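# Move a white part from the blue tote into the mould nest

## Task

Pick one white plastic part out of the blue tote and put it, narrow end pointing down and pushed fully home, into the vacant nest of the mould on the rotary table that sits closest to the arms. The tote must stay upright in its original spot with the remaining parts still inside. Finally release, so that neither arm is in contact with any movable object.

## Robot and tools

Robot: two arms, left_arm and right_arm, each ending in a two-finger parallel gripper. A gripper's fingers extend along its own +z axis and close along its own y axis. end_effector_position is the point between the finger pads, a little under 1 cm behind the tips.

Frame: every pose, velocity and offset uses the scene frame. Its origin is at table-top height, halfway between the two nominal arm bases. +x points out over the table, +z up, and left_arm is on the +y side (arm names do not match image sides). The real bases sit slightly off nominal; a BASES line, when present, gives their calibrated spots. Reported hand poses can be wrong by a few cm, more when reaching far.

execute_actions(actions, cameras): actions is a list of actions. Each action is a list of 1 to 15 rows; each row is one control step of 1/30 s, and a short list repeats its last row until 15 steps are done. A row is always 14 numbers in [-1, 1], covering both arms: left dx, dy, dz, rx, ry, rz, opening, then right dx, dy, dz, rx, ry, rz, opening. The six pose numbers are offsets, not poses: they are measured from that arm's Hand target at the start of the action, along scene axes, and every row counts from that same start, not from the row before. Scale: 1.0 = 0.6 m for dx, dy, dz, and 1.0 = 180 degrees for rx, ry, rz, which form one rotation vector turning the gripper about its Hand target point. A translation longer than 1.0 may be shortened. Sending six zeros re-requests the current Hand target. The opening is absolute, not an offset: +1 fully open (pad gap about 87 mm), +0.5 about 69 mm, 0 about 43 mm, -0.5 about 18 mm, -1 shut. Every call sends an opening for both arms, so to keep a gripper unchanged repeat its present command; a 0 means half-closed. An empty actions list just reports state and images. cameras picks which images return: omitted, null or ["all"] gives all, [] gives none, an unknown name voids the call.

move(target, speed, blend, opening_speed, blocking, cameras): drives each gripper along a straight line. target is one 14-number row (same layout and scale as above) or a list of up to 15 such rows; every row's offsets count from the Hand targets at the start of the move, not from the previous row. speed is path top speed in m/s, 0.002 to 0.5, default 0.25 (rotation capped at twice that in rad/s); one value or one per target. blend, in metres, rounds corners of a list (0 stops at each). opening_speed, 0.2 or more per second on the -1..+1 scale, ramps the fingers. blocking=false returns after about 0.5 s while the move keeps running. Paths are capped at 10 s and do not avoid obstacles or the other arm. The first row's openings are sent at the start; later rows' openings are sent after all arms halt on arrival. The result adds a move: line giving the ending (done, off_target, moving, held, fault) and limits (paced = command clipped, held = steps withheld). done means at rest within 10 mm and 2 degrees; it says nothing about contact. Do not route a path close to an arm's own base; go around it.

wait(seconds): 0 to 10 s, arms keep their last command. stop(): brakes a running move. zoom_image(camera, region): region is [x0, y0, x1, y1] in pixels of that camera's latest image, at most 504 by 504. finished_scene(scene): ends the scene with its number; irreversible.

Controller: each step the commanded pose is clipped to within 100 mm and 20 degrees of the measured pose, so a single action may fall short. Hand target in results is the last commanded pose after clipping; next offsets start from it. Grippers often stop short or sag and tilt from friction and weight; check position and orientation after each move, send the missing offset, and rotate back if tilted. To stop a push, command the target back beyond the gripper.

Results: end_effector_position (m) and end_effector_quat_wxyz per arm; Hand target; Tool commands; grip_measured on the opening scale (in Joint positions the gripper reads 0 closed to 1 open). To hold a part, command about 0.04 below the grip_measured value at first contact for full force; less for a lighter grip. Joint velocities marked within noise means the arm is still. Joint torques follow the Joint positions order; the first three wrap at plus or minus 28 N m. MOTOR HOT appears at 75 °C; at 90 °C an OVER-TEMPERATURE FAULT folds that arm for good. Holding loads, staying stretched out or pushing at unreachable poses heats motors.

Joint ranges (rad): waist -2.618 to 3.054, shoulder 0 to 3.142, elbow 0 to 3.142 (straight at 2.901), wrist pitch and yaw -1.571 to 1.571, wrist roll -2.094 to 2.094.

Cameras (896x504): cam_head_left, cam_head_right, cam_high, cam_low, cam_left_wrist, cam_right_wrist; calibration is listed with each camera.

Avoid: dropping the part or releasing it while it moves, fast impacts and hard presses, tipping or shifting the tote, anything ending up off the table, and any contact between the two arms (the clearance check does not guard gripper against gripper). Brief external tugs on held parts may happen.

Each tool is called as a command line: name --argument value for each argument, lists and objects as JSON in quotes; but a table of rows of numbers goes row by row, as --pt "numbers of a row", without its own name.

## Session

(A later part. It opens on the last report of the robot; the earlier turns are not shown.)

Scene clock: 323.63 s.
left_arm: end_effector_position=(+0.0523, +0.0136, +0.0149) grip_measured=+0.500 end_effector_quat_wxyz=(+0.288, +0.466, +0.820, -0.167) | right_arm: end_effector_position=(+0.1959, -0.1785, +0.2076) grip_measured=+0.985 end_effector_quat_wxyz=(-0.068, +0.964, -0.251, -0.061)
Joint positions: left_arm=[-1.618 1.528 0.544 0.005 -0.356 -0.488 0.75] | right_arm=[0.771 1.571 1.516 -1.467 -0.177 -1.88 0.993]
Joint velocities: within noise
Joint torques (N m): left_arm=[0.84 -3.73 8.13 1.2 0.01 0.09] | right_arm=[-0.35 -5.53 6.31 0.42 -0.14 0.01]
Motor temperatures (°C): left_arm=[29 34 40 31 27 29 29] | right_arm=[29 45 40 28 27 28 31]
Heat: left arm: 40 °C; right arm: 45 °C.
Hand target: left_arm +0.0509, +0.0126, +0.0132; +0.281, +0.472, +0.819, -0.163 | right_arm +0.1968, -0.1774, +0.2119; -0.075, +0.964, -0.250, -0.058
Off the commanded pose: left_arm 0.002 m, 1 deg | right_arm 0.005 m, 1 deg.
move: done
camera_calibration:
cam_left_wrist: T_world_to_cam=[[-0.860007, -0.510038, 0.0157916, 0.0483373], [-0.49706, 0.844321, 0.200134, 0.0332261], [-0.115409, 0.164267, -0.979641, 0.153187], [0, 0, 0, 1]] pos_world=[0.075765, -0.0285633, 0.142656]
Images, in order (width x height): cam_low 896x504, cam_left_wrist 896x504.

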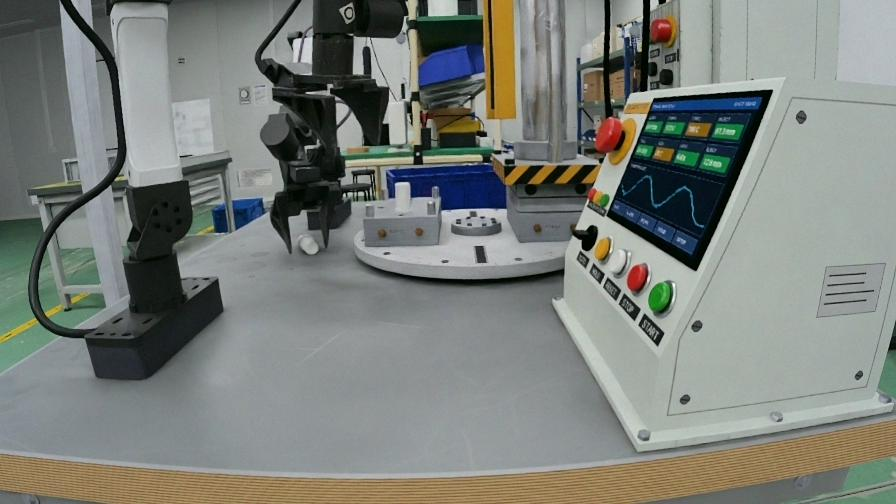

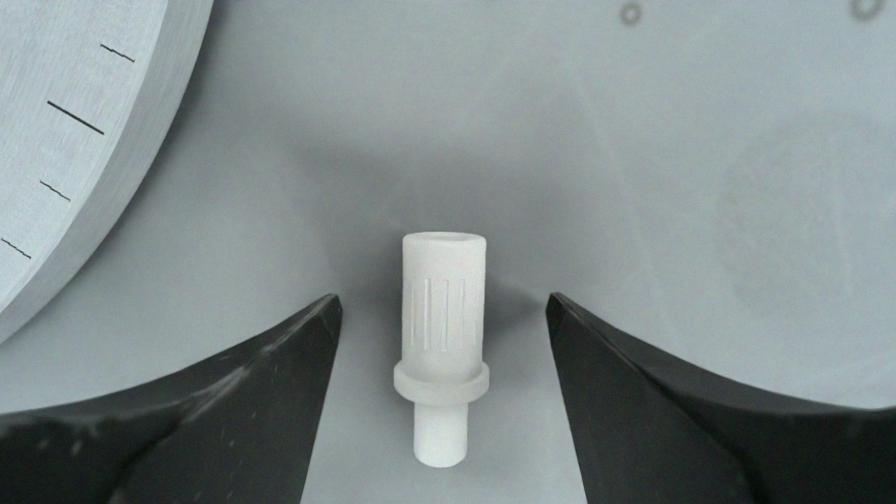

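move --target '[0,0,0.025,0.2213,0.1278,0,0.6,0,0,0,0,0,0,1]' --cameras '["cam_left_wrist","cam_low"]' --speed 0.15

Scene clock: 335.70 s.
left_arm: end_effector_position=(+0.0502, +0.0145, +0.0304) grip_measured=+0.600 end_effector_quat_wxyz=(-0.051, +0.498, +0.865, +0.033) | right_arm: end_effector_position=(+0.1959, -0.1785, +0.2076) grip_measured=+0.985 end_effector_quat_wxyz=(-0.068, +0.964, -0.251, -0.061)
Joint positions: left_arm=[-1.41 2.047 1.365 -1.005 0.039 -0.375 0.8] | right_arm=[0.771 1.571 1.516 -1.467 -0.177 -1.88 0.993]
Joint velocities: within noise
Joint torques (N m): left_arm=[1.31 -7.04 8.59 -0.01 0.24 0.1] | right_arm=[-0.32 -5.5 6.56 0.39 -0.13 0.03]
Motor temperatures (°C): left_arm=[29 34 41 31 27 29 29] | right_arm=[29 45 40 28 27 28 31]
Heat: left arm: 41 °C; right arm: 45 °C.
Hand target: left_arm +0.0509, +0.0125, +0.0282; -0.061, +0.498, +0.864, +0.035 | right_arm +0.1968, -0.1774, +0.2119; -0.075, +0.964, -0.250, -0.058
Off the commanded pose: left_arm 0.003 m, 1 deg | right_arm 0.005 m, 1 deg.
move: done
camera_calibration:
cam_left_wrist: T_world_to_cam=[[-0.861602, -0.507584, 0.000889667, 0.0472708], [-0.272426, 0.463909, 0.842955, 0.00305935], [-0.428283, 0.726049, -0.537983, 0.162117], [0, 0, 0, 1]] pos_world=[0.110994, -0.0951303, 0.0845953]
Images, in order (width x height): cam_low 896x504, cam_left_wrist 896x504.

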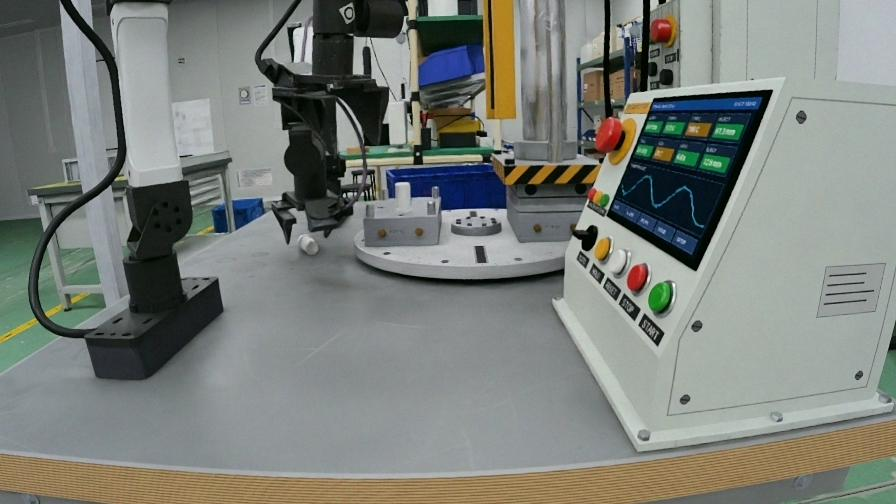

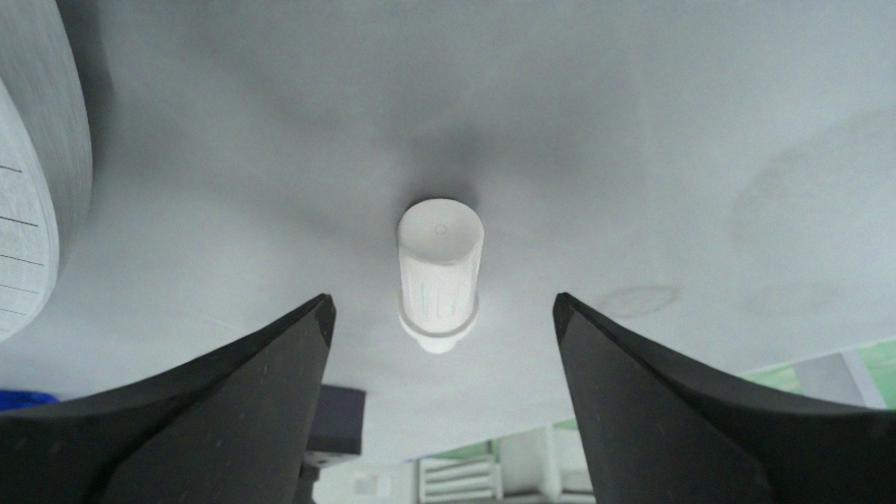

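move --target '[0.002,-0.009,-0.025,0,0,0,0.3,0,0,0,0,0,0,1]' --cameras '["cam_left_wrist"]' --speed 0.06

Scene clock: 342.83 s.
left_arm: end_effector_position=(+0.0499, +0.0169, +0.0168) grip_measured=+0.300 end_effector_quat_wxyz=(-0.061, +0.498, +0.864, +0.046) | right_arm: end_effector_position=(+0.1959, -0.1785, +0.2076) grip_measured=+0.985 end_effector_quat_wxyz=(-0.068, +0.964, -0.251, -0.061)
Joint positions: left_arm=[-1.41 2.092 1.365 -0.992 0.039 -0.374 0.65] | right_arm=[0.771 1.571 1.516 -1.467 -0.177 -1.88 0.993]
Joint velocities: within noise
Joint torques (N m): left_arm=[1.39 -7.32 8.73 0.22 0.22 0.1] | right_arm=[-0.31 -5.68 6.48 0.43 -0.15 0.01]
Motor temperatures (°C): left_arm=[29 35 42 30 27 29 28] | right_arm=[29 45 40 28 27 28 31]
Heat: left arm: 42 °C; right arm: 45 °C.
Hand target: left_arm +0.0521, +0.0072, +0.0131; -0.061, +0.498, +0.864, +0.035 | right_arm +0.1968, -0.1774, +0.2119; -0.075, +0.964, -0.250, -0.058
Off the commanded pose: left_arm 0.011 m, 1 deg | right_arm 0.005 m, 1 deg.
move: off_target (left_arm)
camera_calibration:
cam_left_wrist: T_world_to_cam=[[-0.862201, -0.506448, -0.0109439, 0.0484331], [-0.267767, 0.437307, 0.858524, 0.0132501], [-0.430012, 0.743151, -0.512657, 0.152336], [0, 0, 0, 1]] pos_world=[0.110813, -0.0944741, 0.0672506]
Images, in order (width x height): cam_left_wrist 896x504.

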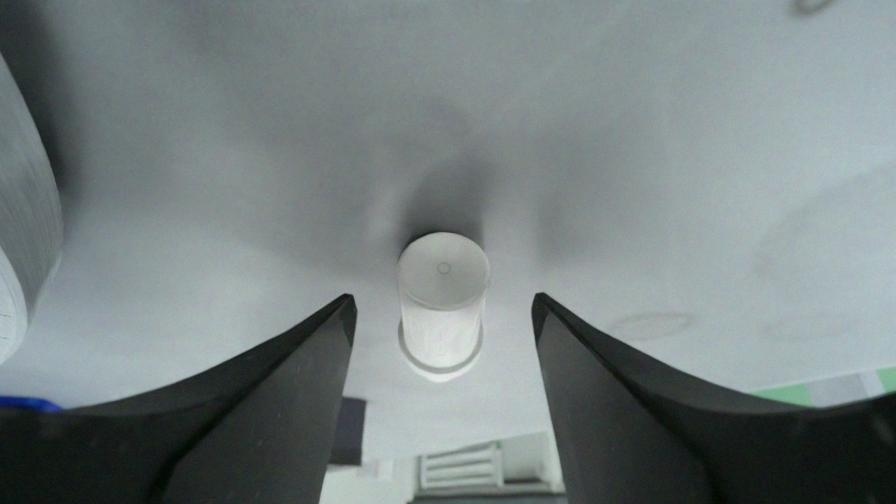

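move --target '[0.004,-0.014,0,0,0,0,0.3,0,0,0,0,0,0,1]' --cameras '["cam_left_wrist"]' --speed 0.06

Scene clock: 347.10 s.
left_arm: end_effector_position=(+0.0522, +0.0021, +0.0167) grip_measured=+0.300 end_effector_quat_wxyz=(-0.054, +0.500, +0.864, +0.036) | right_arm: end_effector_position=(+0.1959, -0.1785, +0.2076) grip_measured=+0.985 end_effector_quat_wxyz=(-0.068, +0.964, -0.251, -0.061)
Joint positions: left_arm=[-1.41 2.119 1.417 -0.991 0.039 -0.371 0.65] | right_arm=[0.771 1.571 1.516 -1.467 -0.177 -1.88 0.993]
Joint velocities: within noise
Joint torques (N m): left_arm=[1.58 -7.42 8.49 0.06 0.22 0.09] | right_arm=[-0.36 -5.65 6.43 0.4 -0.11 0.02]
Motor temperatures (°C): left_arm=[29 35 42 30 27 29 28] | right_arm=[29 45 40 28 27 28 31]
Heat: left arm: 42 °C; right arm: 45 °C.
Hand target: left_arm +0.0546, -0.0012, +0.0132; -0.061, +0.498, +0.864, +0.035 | right_arm +0.1968, -0.1774, +0.2119; -0.075, +0.964, -0.250, -0.058
Off the commanded pose: left_arm 0.005 m, 1 deg | right_arm 0.005 m, 1 deg.
move: done
camera_calibration:
cam_left_wrist: T_world_to_cam=[[-0.863517, -0.504318, -0.00133561, 0.0428472], [-0.269413, 0.459061, 0.846569, 0.0206432], [-0.426327, 0.731387, -0.532277, 0.164422], [0, 0, 0, 1]] pos_world=[0.112658, -0.108124, 0.0700992]
Images, in order (width x height): cam_left_wrist 896x504.

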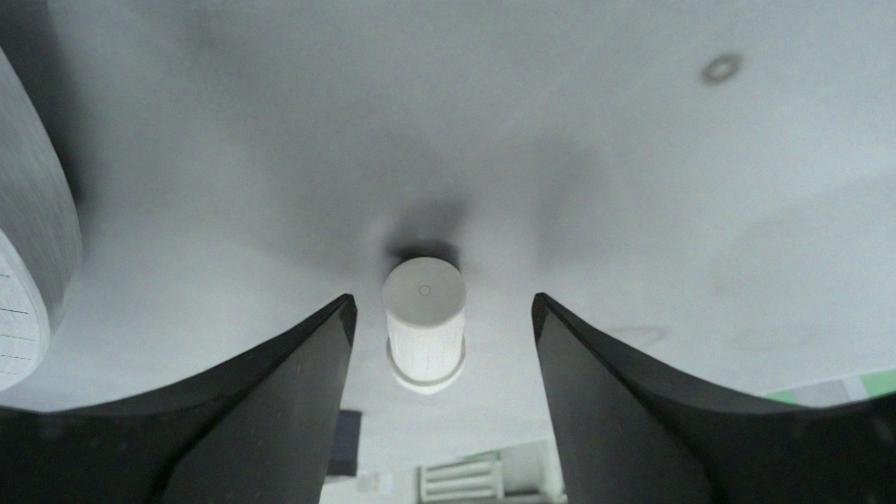

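move --target '[0.001,0.014,0,0,0,0,0.3,0,0,0,0,0,0,1]' --cameras '["cam_left_wrist"]' --speed 0.06

Scene clock: 353.57 s.
left_arm: end_effector_position=(+0.0534, +0.0064, +0.0148) grip_measured=+0.300 end_effector_quat_wxyz=(-0.057, +0.499, +0.864, +0.040) | right_arm: end_effector_position=(+0.1959, -0.1785, +0.2076) grip_measured=+0.985 end_effector_quat_wxyz=(-0.068, +0.964, -0.251, -0.061)
Joint positions: left_arm=[-1.405 2.119 1.405 -0.991 0.039 -0.366 0.65] | right_arm=[0.771 1.571 1.516 -1.467 -0.177 -1.88 0.993]
Joint velocities: within noise
Joint torques (N m): left_arm=[1.59 -9.42 5.34 0.2 0.22 0.11] | right_arm=[-0.38 -5.57 6.46 0.45 -0.14 0.03]
Motor temperatures (°C): left_arm=[29 36 42 30 27 29 28] | right_arm=[29 45 40 28 27 28 31]
Heat: left arm: 42 °C; right arm: 45 °C.
Hand target: left_arm +0.0552, +0.0071, +0.0132; -0.061, +0.498, +0.864, +0.035 | right_arm +0.1968, -0.1774, +0.2119; -0.075, +0.964, -0.250, -0.058
Off the commanded pose: left_arm 0.003 m, 1 deg | right_arm 0.005 m, 1 deg.
move: done
camera_calibration:
cam_left_wrist: T_world_to_cam=[[-0.863309, -0.504654, -0.00475345, 0.0460825], [-0.267685, 0.449903, 0.852017, 0.0205198], [-0.427835, 0.736826, -0.523493, 0.160784], [0, 0, 0, 1]] pos_world=[0.114065, -0.104446, 0.0669053]
Images, in order (width x height): cam_left_wrist 896x504.

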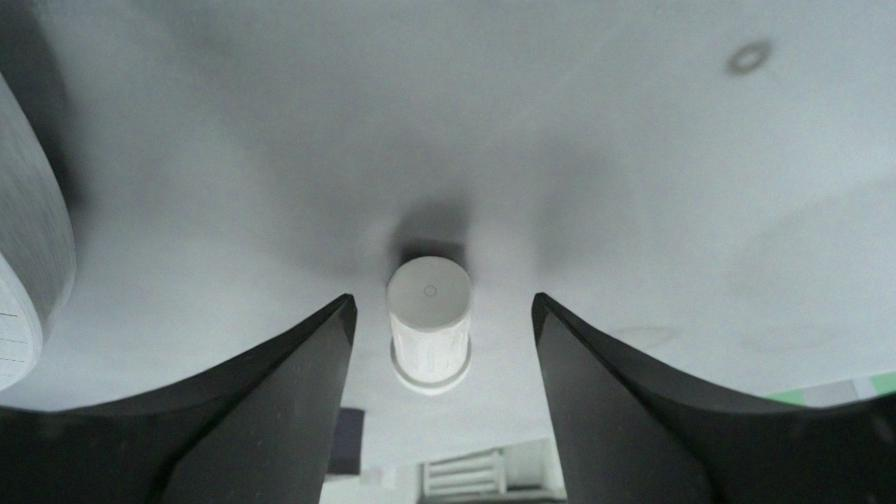

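move --target '[0.001,0,0,0,0,0,-0.62,0,0,0,0,0,0,1]' --cameras '["cam_left_wrist","cam_low"]' --opening_speed 0.5

zoom_image --camera "cam_low" --region '[260, 160, 360, 260]'

Scene clock: 362.80 s.
left_arm: end_effector_position=(+0.0549, +0.0065, +0.0148) grip_measured=-0.344 end_effector_quat_wxyz=(-0.058, +0.498, +0.864, +0.040) | right_arm: end_effector_position=(+0.1959, -0.1785, +0.2076) grip_measured=+0.985 end_effector_quat_wxyz=(-0.068, +0.964, -0.251, -0.061)
Joint positions: left_arm=[-1.4 2.119 1.405 -0.991 0.039 -0.364 0.328] | right_arm=[0.771 1.571 1.516 -1.467 -0.177 -1.88 0.993]
Joint velocities: within noise
Joint torques (N m): left_arm=[1.37 -9.39 5.39 0.19 0.21 0.1] | right_arm=[-0.31 -5.61 6.48 0.41 -0.13 0]
Motor temperatures (°C): left_arm=[29 38 41 30 27 29 28] | right_arm=[29 45 40 28 27 28 31]
Heat: left arm: 41 °C; right arm: 45 °C.
Hand target: left_arm +0.0559, +0.0071, +0.0132; -0.061, +0.498, +0.864, +0.035 | right_arm +0.1968, -0.1774, +0.2119; -0.075, +0.964, -0.250, -0.058
Off the commanded pose: left_arm 0.002 m, 1 deg | right_arm 0.005 m, 1 deg.
move: done
camera_calibration:
cam_left_wrist: T_world_to_cam=[[-0.86195, -0.506974, -0.0044884, 0.0473843], [-0.268689, 0.449279, 0.85203, 0.0209034], [-0.42994, 0.735613, -0.523474, 0.161425], [0, 0, 0, 1]] pos_world=[0.115863, -0.104115, 0.0669042]
Images, in order (width x height): cam_low 896x504, cam_left_wrist 896x504.

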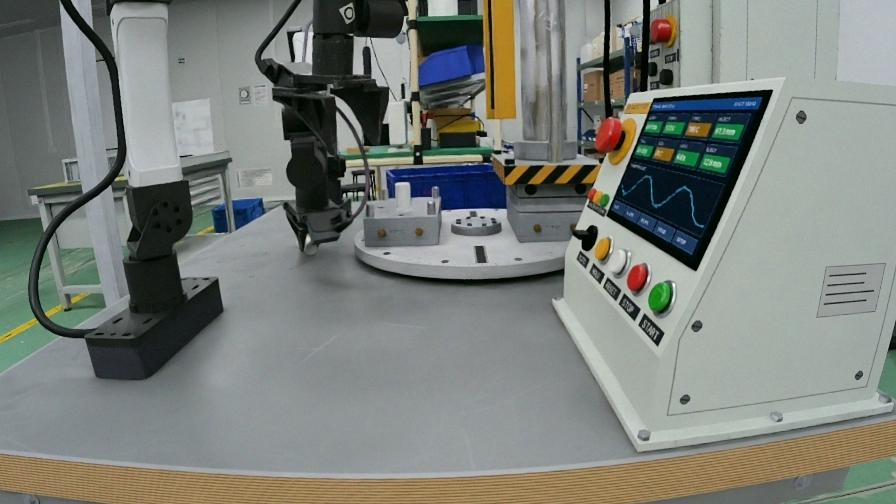

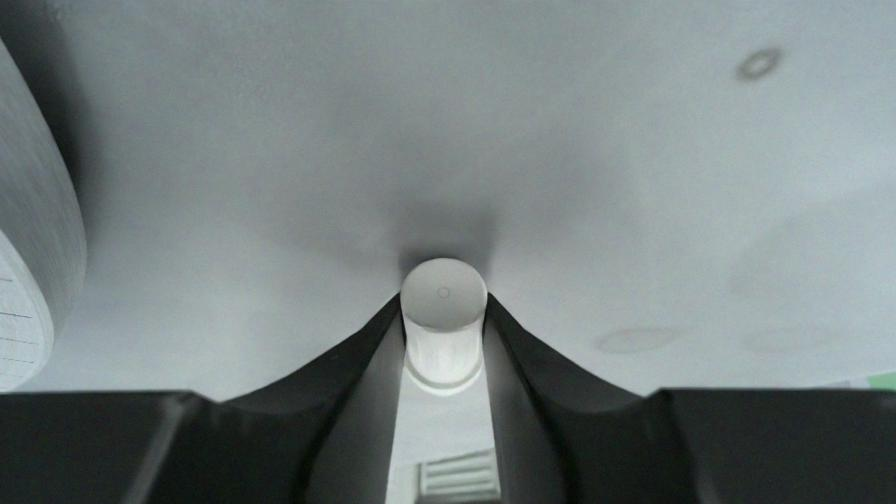

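Scaled by 5.040 from the camera's 896x504 image, which has a finer 1280x720 frame.

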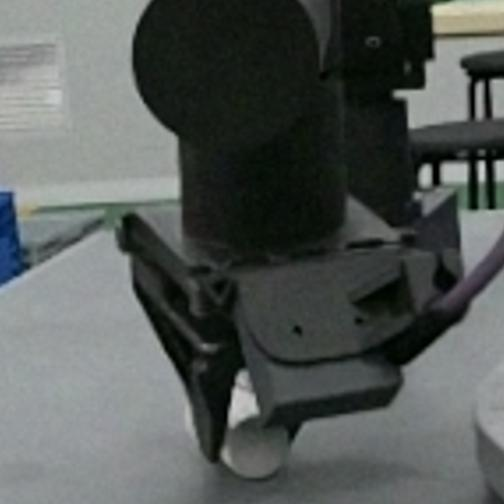

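move --pt "0 0 0.38 0 0 0 -0.62 0 0 0 0 0 0 1" --pt "0.15 0.067 0.42 -0.18 -0.31 0.17 -0.62 0 0 0 0 0 0 1" --pt "0.315 0.067 0.345 -0.268 -0.465 0.254 -0.62 0 0 0 0 0 0 1" --blend 0.03 --cameras '["cam_left_wrist","cam_low","cam_high","cam_right_wrist","cam_head_right"]'

zoom_image --camera "cam_low" --region '[340, 120, 480, 260]'

Scene clock: 386.63 s.
left_arm: end_effector_position=(+0.0542, +0.0111, +0.0302) grip_measured=-0.344 end_effector_quat_wxyz=(-0.065, +0.498, +0.864, +0.049) | right_arm: end_effector_position=(+0.1959, -0.1785, +0.2076) grip_measured=+0.985 end_effector_quat_wxyz=(-0.068, +0.964, -0.251, -0.061)
Joint positions: left_arm=[-1.4 2.101 1.436 -1.064 0.039 -0.364 0.328] | right_arm=[0.771 1.571 1.516 -1.467 -0.177 -1.88 0.993]
Joint velocities: within noise
Joint torques (N m): left_arm=[0.72 -8.65 5.98 0.06 0.1 0] | right_arm=[-0.29 -5.56 6.45 0.39 -0.11 0]
Motor temperatures (°C): left_arm=[29 41 40 29 27 29 29] | right_arm=[29 45 40 28 27 28 31]
Heat: left arm: 41 °C; right arm: 45 °C.
Hand target: left_arm +0.0539, +0.0129, +0.0272; -0.068, +0.497, +0.863, +0.053 (not the last commanded pose) | right_arm +0.1968, -0.1774, +0.2119; -0.075, +0.964, -0.250, -0.058
Off the commanded pose: left_arm 0.272 m, 107 deg | right_arm 0.005 m, 1 deg.
move: held (left_arm; a check stopped the path); path passed 0 of 3 targets; limits=held
pose unreachable (left arm): on one or more control steps of this call, first in action 0 (counted from 0), this arm could not follow its commanded pose, so it was not sent that pose on those steps. It may still have moved: this result reports where it is.
cause: moving toward the commanded pose would bring a part of the arm too close to another arm (this arm's wrist (the part past joint 4) and the right arm's wrist camera).
camera_calibration:
cam_left_wrist: T_world_to_cam=[[-0.861985, -0.506753, -0.0135336, 0.0494289], [-0.265338, 0.42827, 0.863817, 0.00522932], [-0.431946, 0.748189, -0.503623, 0.165138], [0, 0, 0, 1]] pos_world=[0.115325, -0.100745, 0.0793189]
cam_right_wrist: T_world_to_cam=[[0.487418, 0.865487, 0.11557, 0.0310033], [0.632847, -0.441351, 0.636172, -0.309469], [0.601606, -0.236943, -0.762843, 0.139822], [0, 0, 0, 1]] pos_world=[0.0966168, -0.130287, 0.299954]
Images, in order (width x height): cam_head_right 896x504, cam_high 896x504, cam_low 896x504, cam_left_wrist 896x504, cam_right_wrist 896x504.

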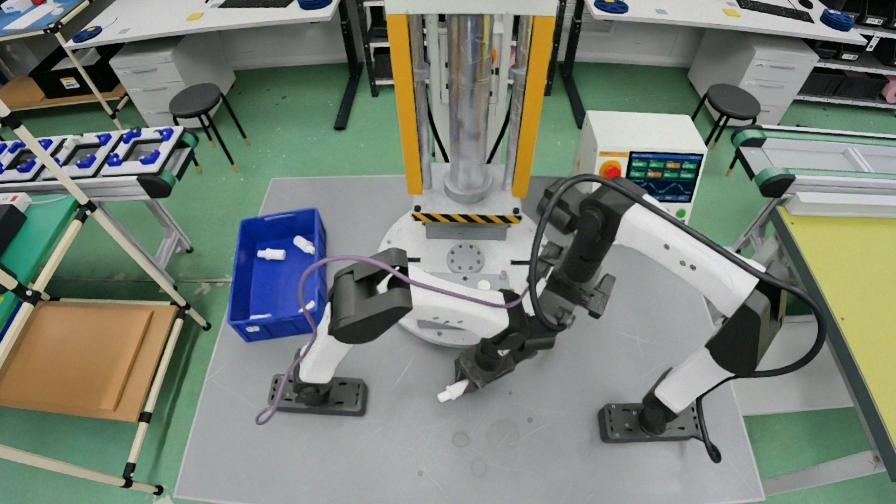

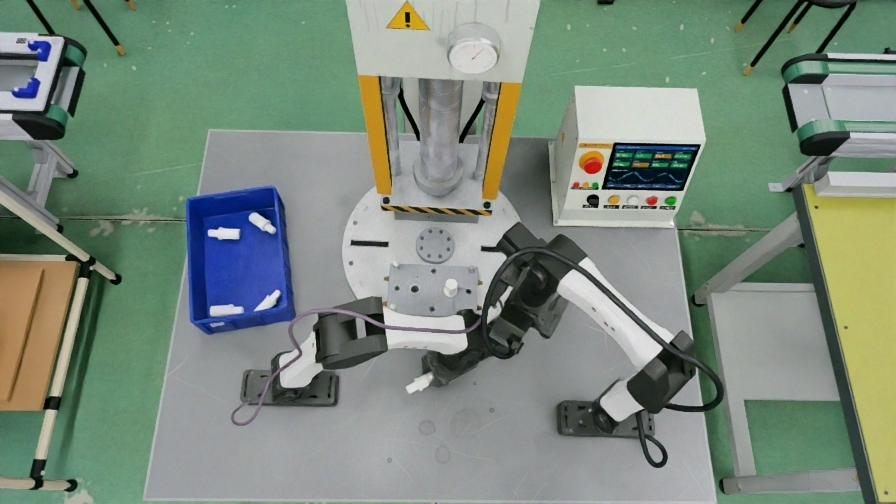

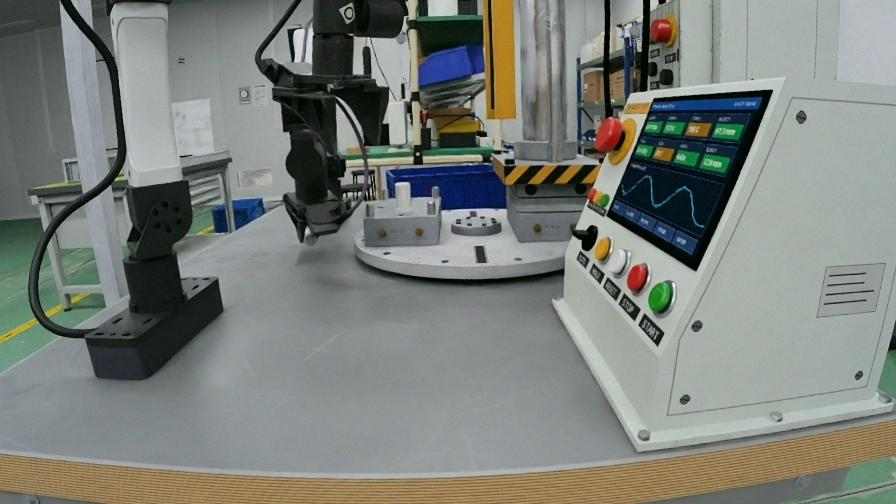

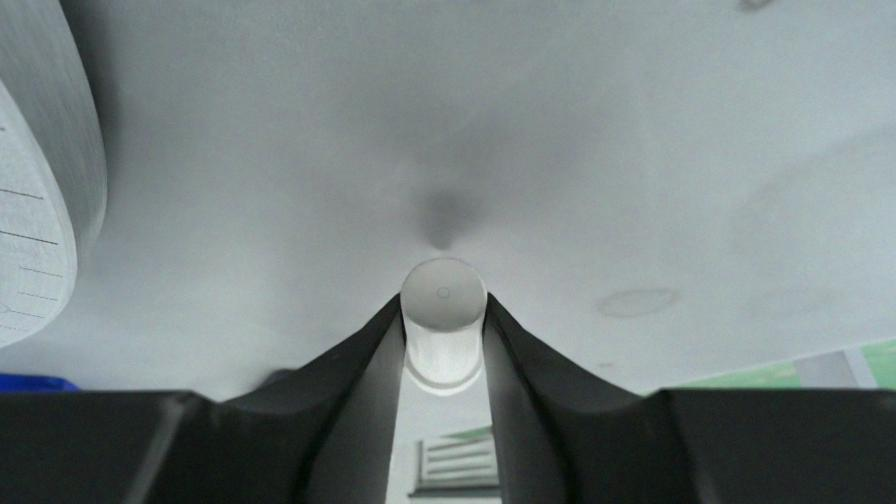

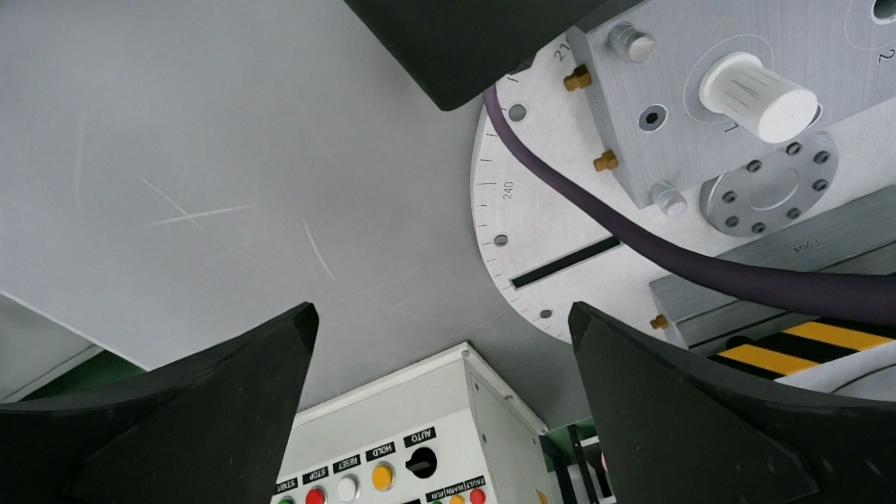

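Scaled by 3.600 from the camera's 896x504 image, which has a finer 1280x720 frame.

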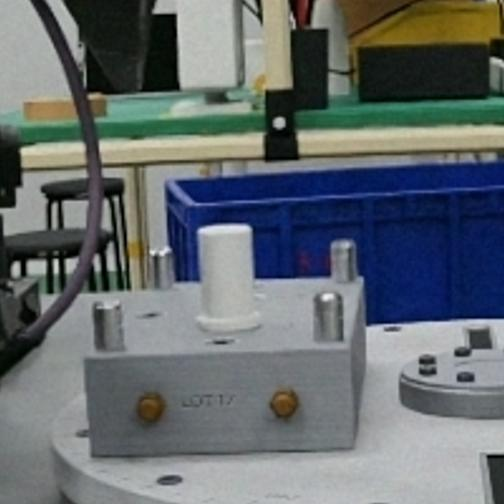

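move --target '[0,0,0,0,0,0,-0.62,0,-0.35,0.05,0,0,0,1]' --cameras '[]'

move --pt "0.0 0.08 0.36 0 0 0 -0.62 0 0 0 0 0 0 1" --pt "0.15 0.067 0.4 -0.18 -0.31 0.17 -0.62 0 0 0 0 0 0 1" --pt "0.315 0.067 0.32 -0.268 -0.465 0.254 -0.62 0 0 0 0 0 0 1" --blend 0.03 --cameras '["cam_left_wrist","cam_low","cam_high","cam_head_right"]'

zoom_image --camera "cam_low" --region '[340, 120, 480, 260]'

Scene clock: 395.63 s.
left_arm: end_effector_position=(+0.0542, +0.0111, +0.0302) grip_measured=-0.344 end_effector_quat_wxyz=(-0.065, +0.498, +0.864, +0.049) | right_arm: end_effector_position=(+0.2018, -0.3840, +0.2427) grip_measured=+0.985 end_effector_quat_wxyz=(-0.003, +0.901, -0.428, +0.076)
Joint positions: left_arm=[-1.4 2.101 1.436 -1.064 0.039 -0.364 0.328] | right_arm=[0.195 1.231 1.336 -1.548 0.083 -2.088 0.993]
Joint velocities: within noise
Joint torques (N m): left_arm=[0.73 -8.66 5.96 0.05 0.1 0.01] | right_arm=[-0.44 -3.06 4.83 0.4 0.11 -0.1]
Motor temperatures (°C): left_arm=[29 42 40 29 27 29 29] | right_arm=[29 45 40 28 27 28 31]
Heat: left arm: 42 °C; right arm: 45 °C.
Hand target: left_arm +0.0539, +0.0129, +0.0272; -0.068, +0.497, +0.863, +0.053 | right_arm +0.1968, -0.3874, +0.2419; -0.055, +0.951, -0.302, -0.020
Off the commanded pose: left_arm 0.004 m, 1 deg | right_arm 0.006 m, 28 deg; orientation clipped.
joint sent to its limit (right arm) — joint 4 (wrist pitch), lower limit; joint 6 (wrist roll), lower limit. The joint targets are off in orientation, not in position.
move: off_target (right_arm); limits=paced
No camera images: "cameras" was empty.

Scene clock: 401.80 s.
left_arm: end_effector_position=(+0.2406, +0.0474, +0.2141) grip_measured=-0.344 end_effector_quat_wxyz=(+0.660, +0.001, +0.751, +0.011) | right_arm: end_effector_position=(+0.2018, -0.3842, +0.2428) grip_measured=+0.985 end_effector_quat_wxyz=(-0.002, +0.901, -0.428, +0.076)
Joint positions: left_arm=[-1.397 1.423 0.857 -0.156 -1.377 -0.695 0.328] | right_arm=[0.195 1.231 1.336 -1.548 0.084 -2.088 0.993]
Joint velocities: within noise
Joint torques (N m): left_arm=[1.39 -6.82 6.78 1.35 -0.41 0.11] | right_arm=[-0.57 -3.11 4.89 0.4 0.12 -0.09]
Motor temperatures (°C): left_arm=[29 42 40 29 27 29 29] | right_arm=[29 44 40 28 27 28 31]
Heat: left arm: 42 °C; right arm: 44 °C.
Hand target: left_arm +0.2428, +0.0531, +0.2191; +0.665, -0.009, +0.747, +0.008 | right_arm +0.1968, -0.3874, +0.2419; -0.055, +0.951, -0.302, -0.020
Off the commanded pose: left_arm 0.008 m, 1 deg | right_arm 0.006 m, 20 deg; orientation clipped.
joint sent to its limit (right arm) — joint 4 (wrist pitch), lower limit; joint 6 (wrist roll), lower limit. The joint targets are off in orientation, not in position.
move: off_target (right_arm); limits=paced
camera_calibration:
cam_left_wrist: T_world_to_cam=[[0.00605865, -0.999937, -0.00946447, 0.0446987], [-0.845967, -0.0000786201, -0.533236, 0.339426], [0.533202, 0.0112373, -0.845914, 0.187099], [0, 0, 0, 1]] pos_world=[0.18711, 0.0426201, 0.339687]
Images, in order (width x height): cam_head_right 896x504, cam_high 896x504, cam_low 896x504, cam_left_wrist 896x504.

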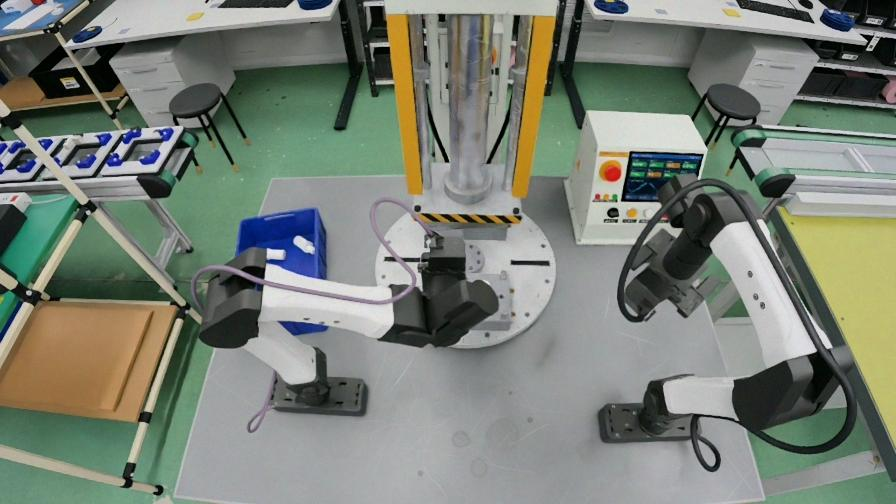

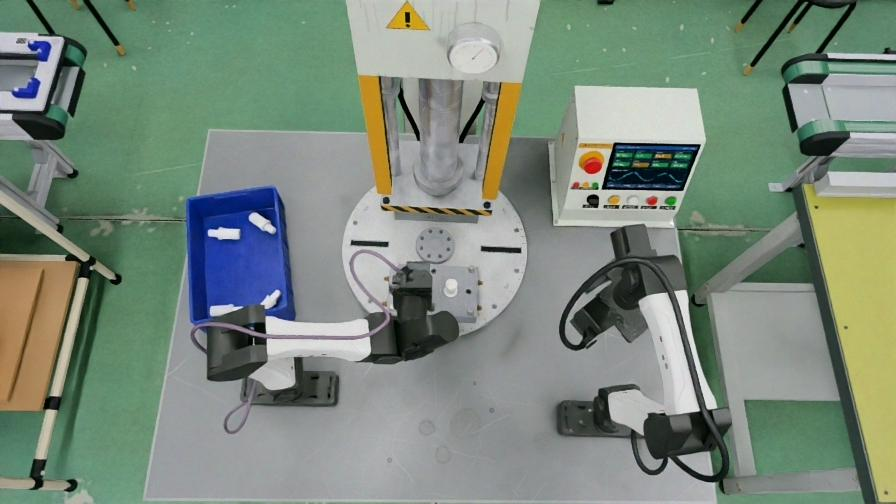

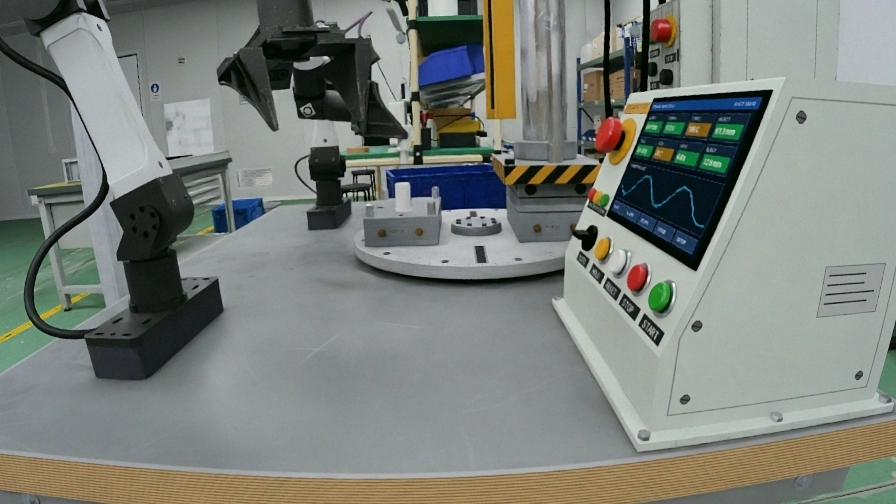

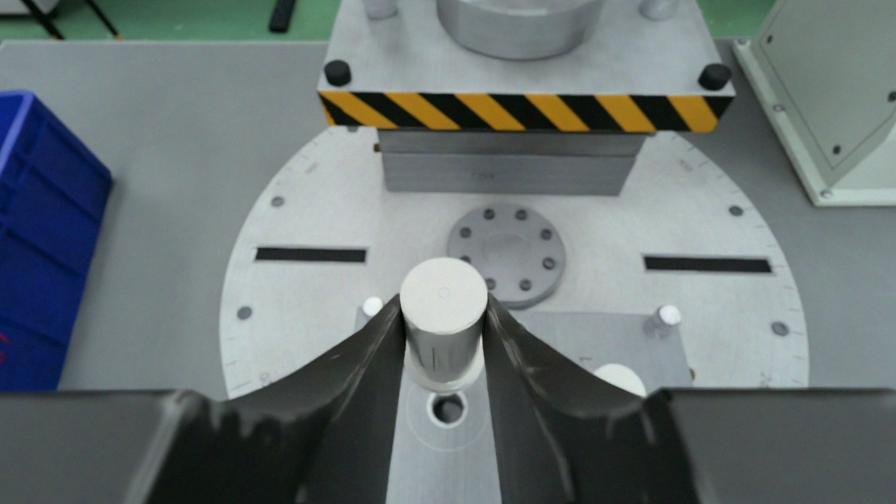

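Scaled by 3.600 from the camera's 896x504 image, which has a finer 1280x720 frame.

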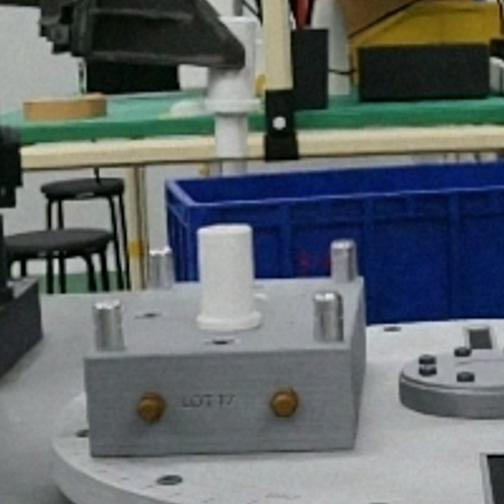

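move --target '[0.008,-0.002,-0.058,0,0,0,-0.62,0,0,0,0,0,0,1]' --cameras '["cam_left_wrist","cam_low"]' --speed 0.1

zoom_image --camera "cam_low" --region '[360, 130, 460, 230]'

zoom_image --camera "cam_left_wrist" --region '[370, 240, 530, 500]'

Scene clock: 411.40 s.
left_arm: end_effector_position=(+0.2459, +0.0502, +0.1904) grip_measured=-0.344 end_effector_quat_wxyz=(+0.666, -0.014, +0.746, +0.001) | right_arm: end_effector_position=(+0.2018, -0.3842, +0.2428) grip_measured=+0.985 end_effector_quat_wxyz=(-0.002, +0.901, -0.428, +0.076)
Joint positions: left_arm=[-1.379 1.449 0.743 0.082 -1.377 -0.632 0.328] | right_arm=[0.195 1.231 1.336 -1.548 0.084 -2.088 0.993]
Joint velocities: within noise
Joint torques (N m): left_arm=[1.33 -4.16 6.52 1.43 -0.21 0.1] | right_arm=[-0.51 -3.03 4.71 0.36 0.13 -0.09]
Motor temperatures (°C): left_arm=[29 41 40 30 28 29 29] | right_arm=[29 44 40 28 27 28 31]
Heat: left arm: 41 °C; right arm: 44 °C.
Hand target: left_arm +0.2477, +0.0519, +0.1844; +0.665, -0.009, +0.747, +0.008 | right_arm +0.1968, -0.3874, +0.2419; -0.055, +0.951, -0.302, -0.020
Off the commanded pose: left_arm 0.007 m, 1 deg | right_arm 0.006 m, 20 deg; orientation clipped.
joint sent to its limit (right arm) — joint 4 (wrist pitch), lower limit; joint 6 (wrist roll), lower limit. The joint targets are off in orientation, not in position.
move: off_target (right_arm); limits=paced
camera_calibration:
cam_left_wrist: T_world_to_cam=[[0.0158777, -0.999593, 0.023712, 0.0383959], [-0.837541, -0.0262495, -0.545743, 0.332895], [0.546144, -0.0111946, -0.837617, 0.160586], [0, 0, 0, 1]] pos_world=[0.190501, 0.0489163, 0.315275]
Images, in order (width x height): cam_low 896x504, cam_left_wrist 896x504.

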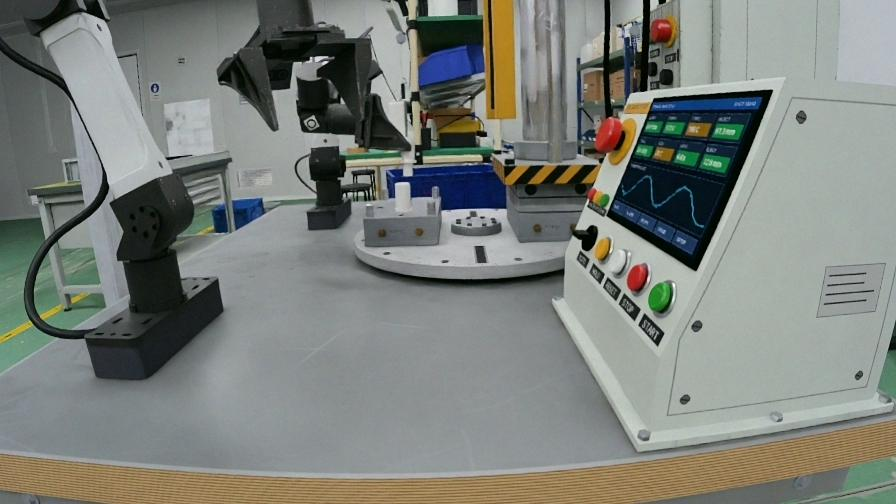

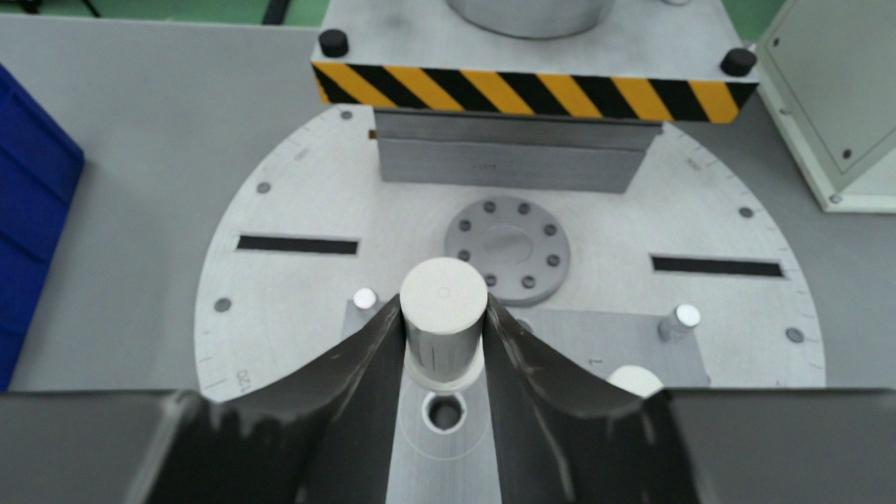

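Scaled by 5.040 from the camera's 896x504 image, which has a finer 1280x720 frame.

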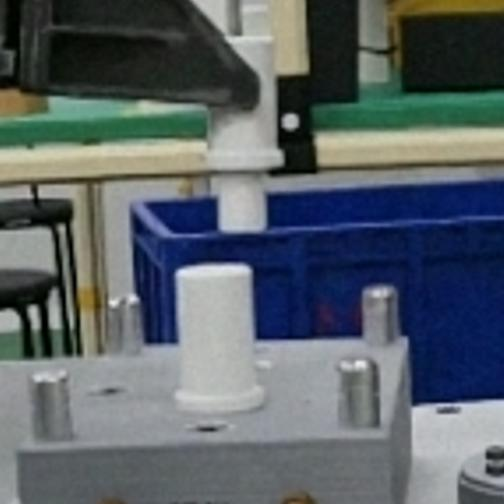

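Scaled by 1.938 from the camera's 896x504 image, which has a finer 1280x720 frame.

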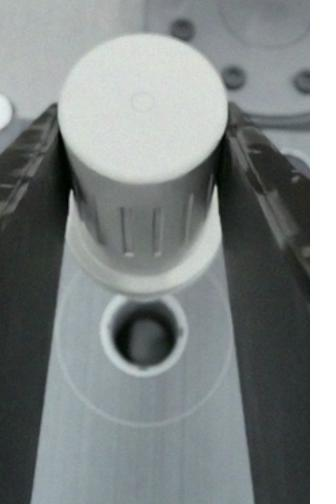

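move --target '[0.0,-0.009,-0.055,0.008,0,0,-0.62,0,0,0,0,0,0,1]' --cameras '["cam_left_wrist","cam_low"]' --speed 0.1

zoom_image --camera "cam_low" --region '[360, 130, 460, 230]'

zoom_image --camera "cam_left_wrist" --region '[370, 240, 530, 500]'

Scene clock: 428.83 s.
left_arm: end_effector_position=(+0.2470, +0.0442, +0.1574) grip_measured=-0.344 end_effector_quat_wxyz=(+0.665, -0.006, +0.747, +0.009) | right_arm: end_effector_position=(+0.2018, -0.3842, +0.2428) grip_measured=+0.985 end_effector_quat_wxyz=(-0.002, +0.901, -0.428, +0.076)
Joint positions: left_arm=[-1.379 1.556 0.694 0.222 -1.377 -0.625 0.328] | right_arm=[0.195 1.231 1.336 -1.548 0.084 -2.088 0.993]
Joint velocities: within noise
Joint torques (N m): left_arm=[0.95 -4.42 6.04 1.42 -0.29 0.08] | right_arm=[-0.43 -3.03 4.75 0.41 0.11 -0.12]
Motor temperatures (°C): left_arm=[29 39 41 31 27 29 29] | right_arm=[29 42 40 28 27 28 31]
Heat: left arm: 41 °C; right arm: 42 °C.
Hand target: left_arm +0.2477, +0.0465, +0.1514; +0.665, -0.001, +0.747, +0.017 | right_arm +0.1968, -0.3874, +0.2419; -0.055, +0.951, -0.303, -0.020
Off the commanded pose: left_arm 0.006 m, 1 deg | right_arm 0.006 m, 20 deg; orientation clipped.
joint sent to its limit (right arm) — joint 4 (wrist pitch), lower limit; joint 6 (wrist roll), lower limit. The joint targets are off in orientation, not in position.
move: off_target (right_arm); limits=paced
camera_calibration:
cam_left_wrist: T_world_to_cam=[[0.0151757, -0.999883, 0.00183991, 0.0368768], [-0.839151, -0.0137367, -0.543726, 0.315196], [0.543687, 0.00670747, -0.839261, 0.132354], [0, 0, 0, 1]] pos_world=[0.191979, 0.0403145, 0.282392]
Images, in order (width x height): cam_low 896x504, cam_left_wrist 896x504.

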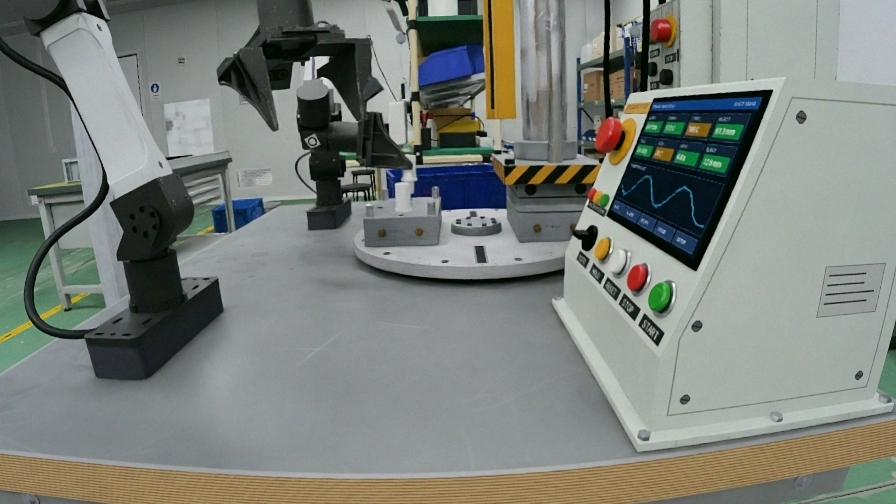

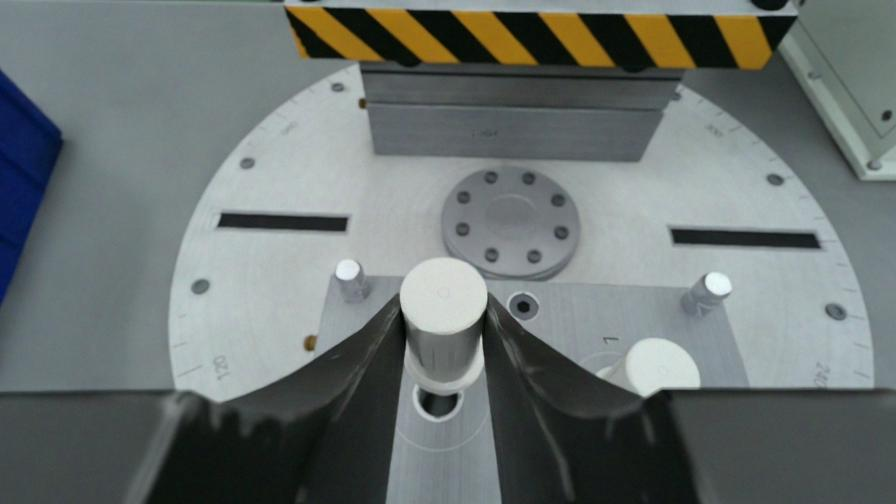

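Scaled by 5.040 from the camera's 896x504 image, which has a finer 1280x720 frame.

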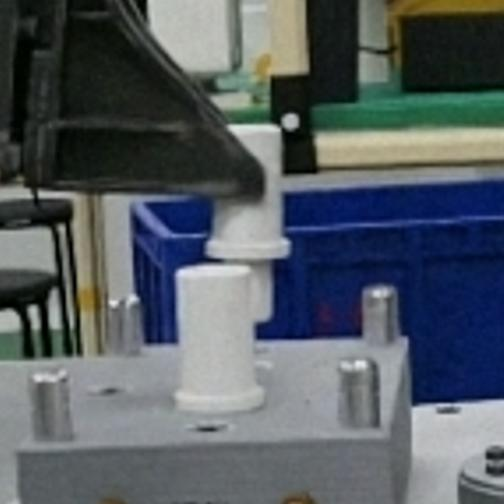

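Scaled by 1.938 from the camera's 896x504 image, which has a finer 1280x720 frame.

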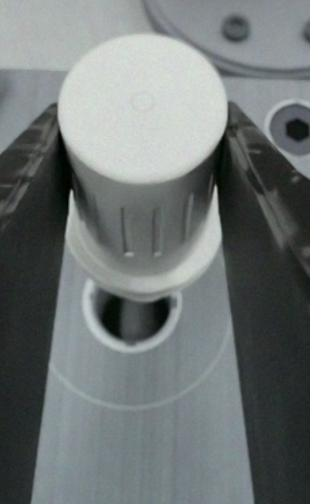

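zoom_image --camera "cam_low" --region '[390, 170, 430, 215]'

Scaled by 11.200 from the camera's 896x504 image, which has a finer 1280x720 frame.

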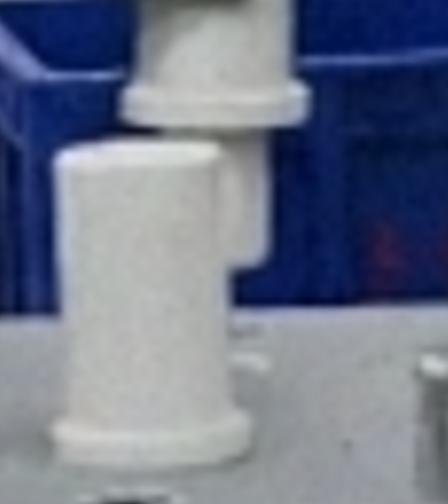

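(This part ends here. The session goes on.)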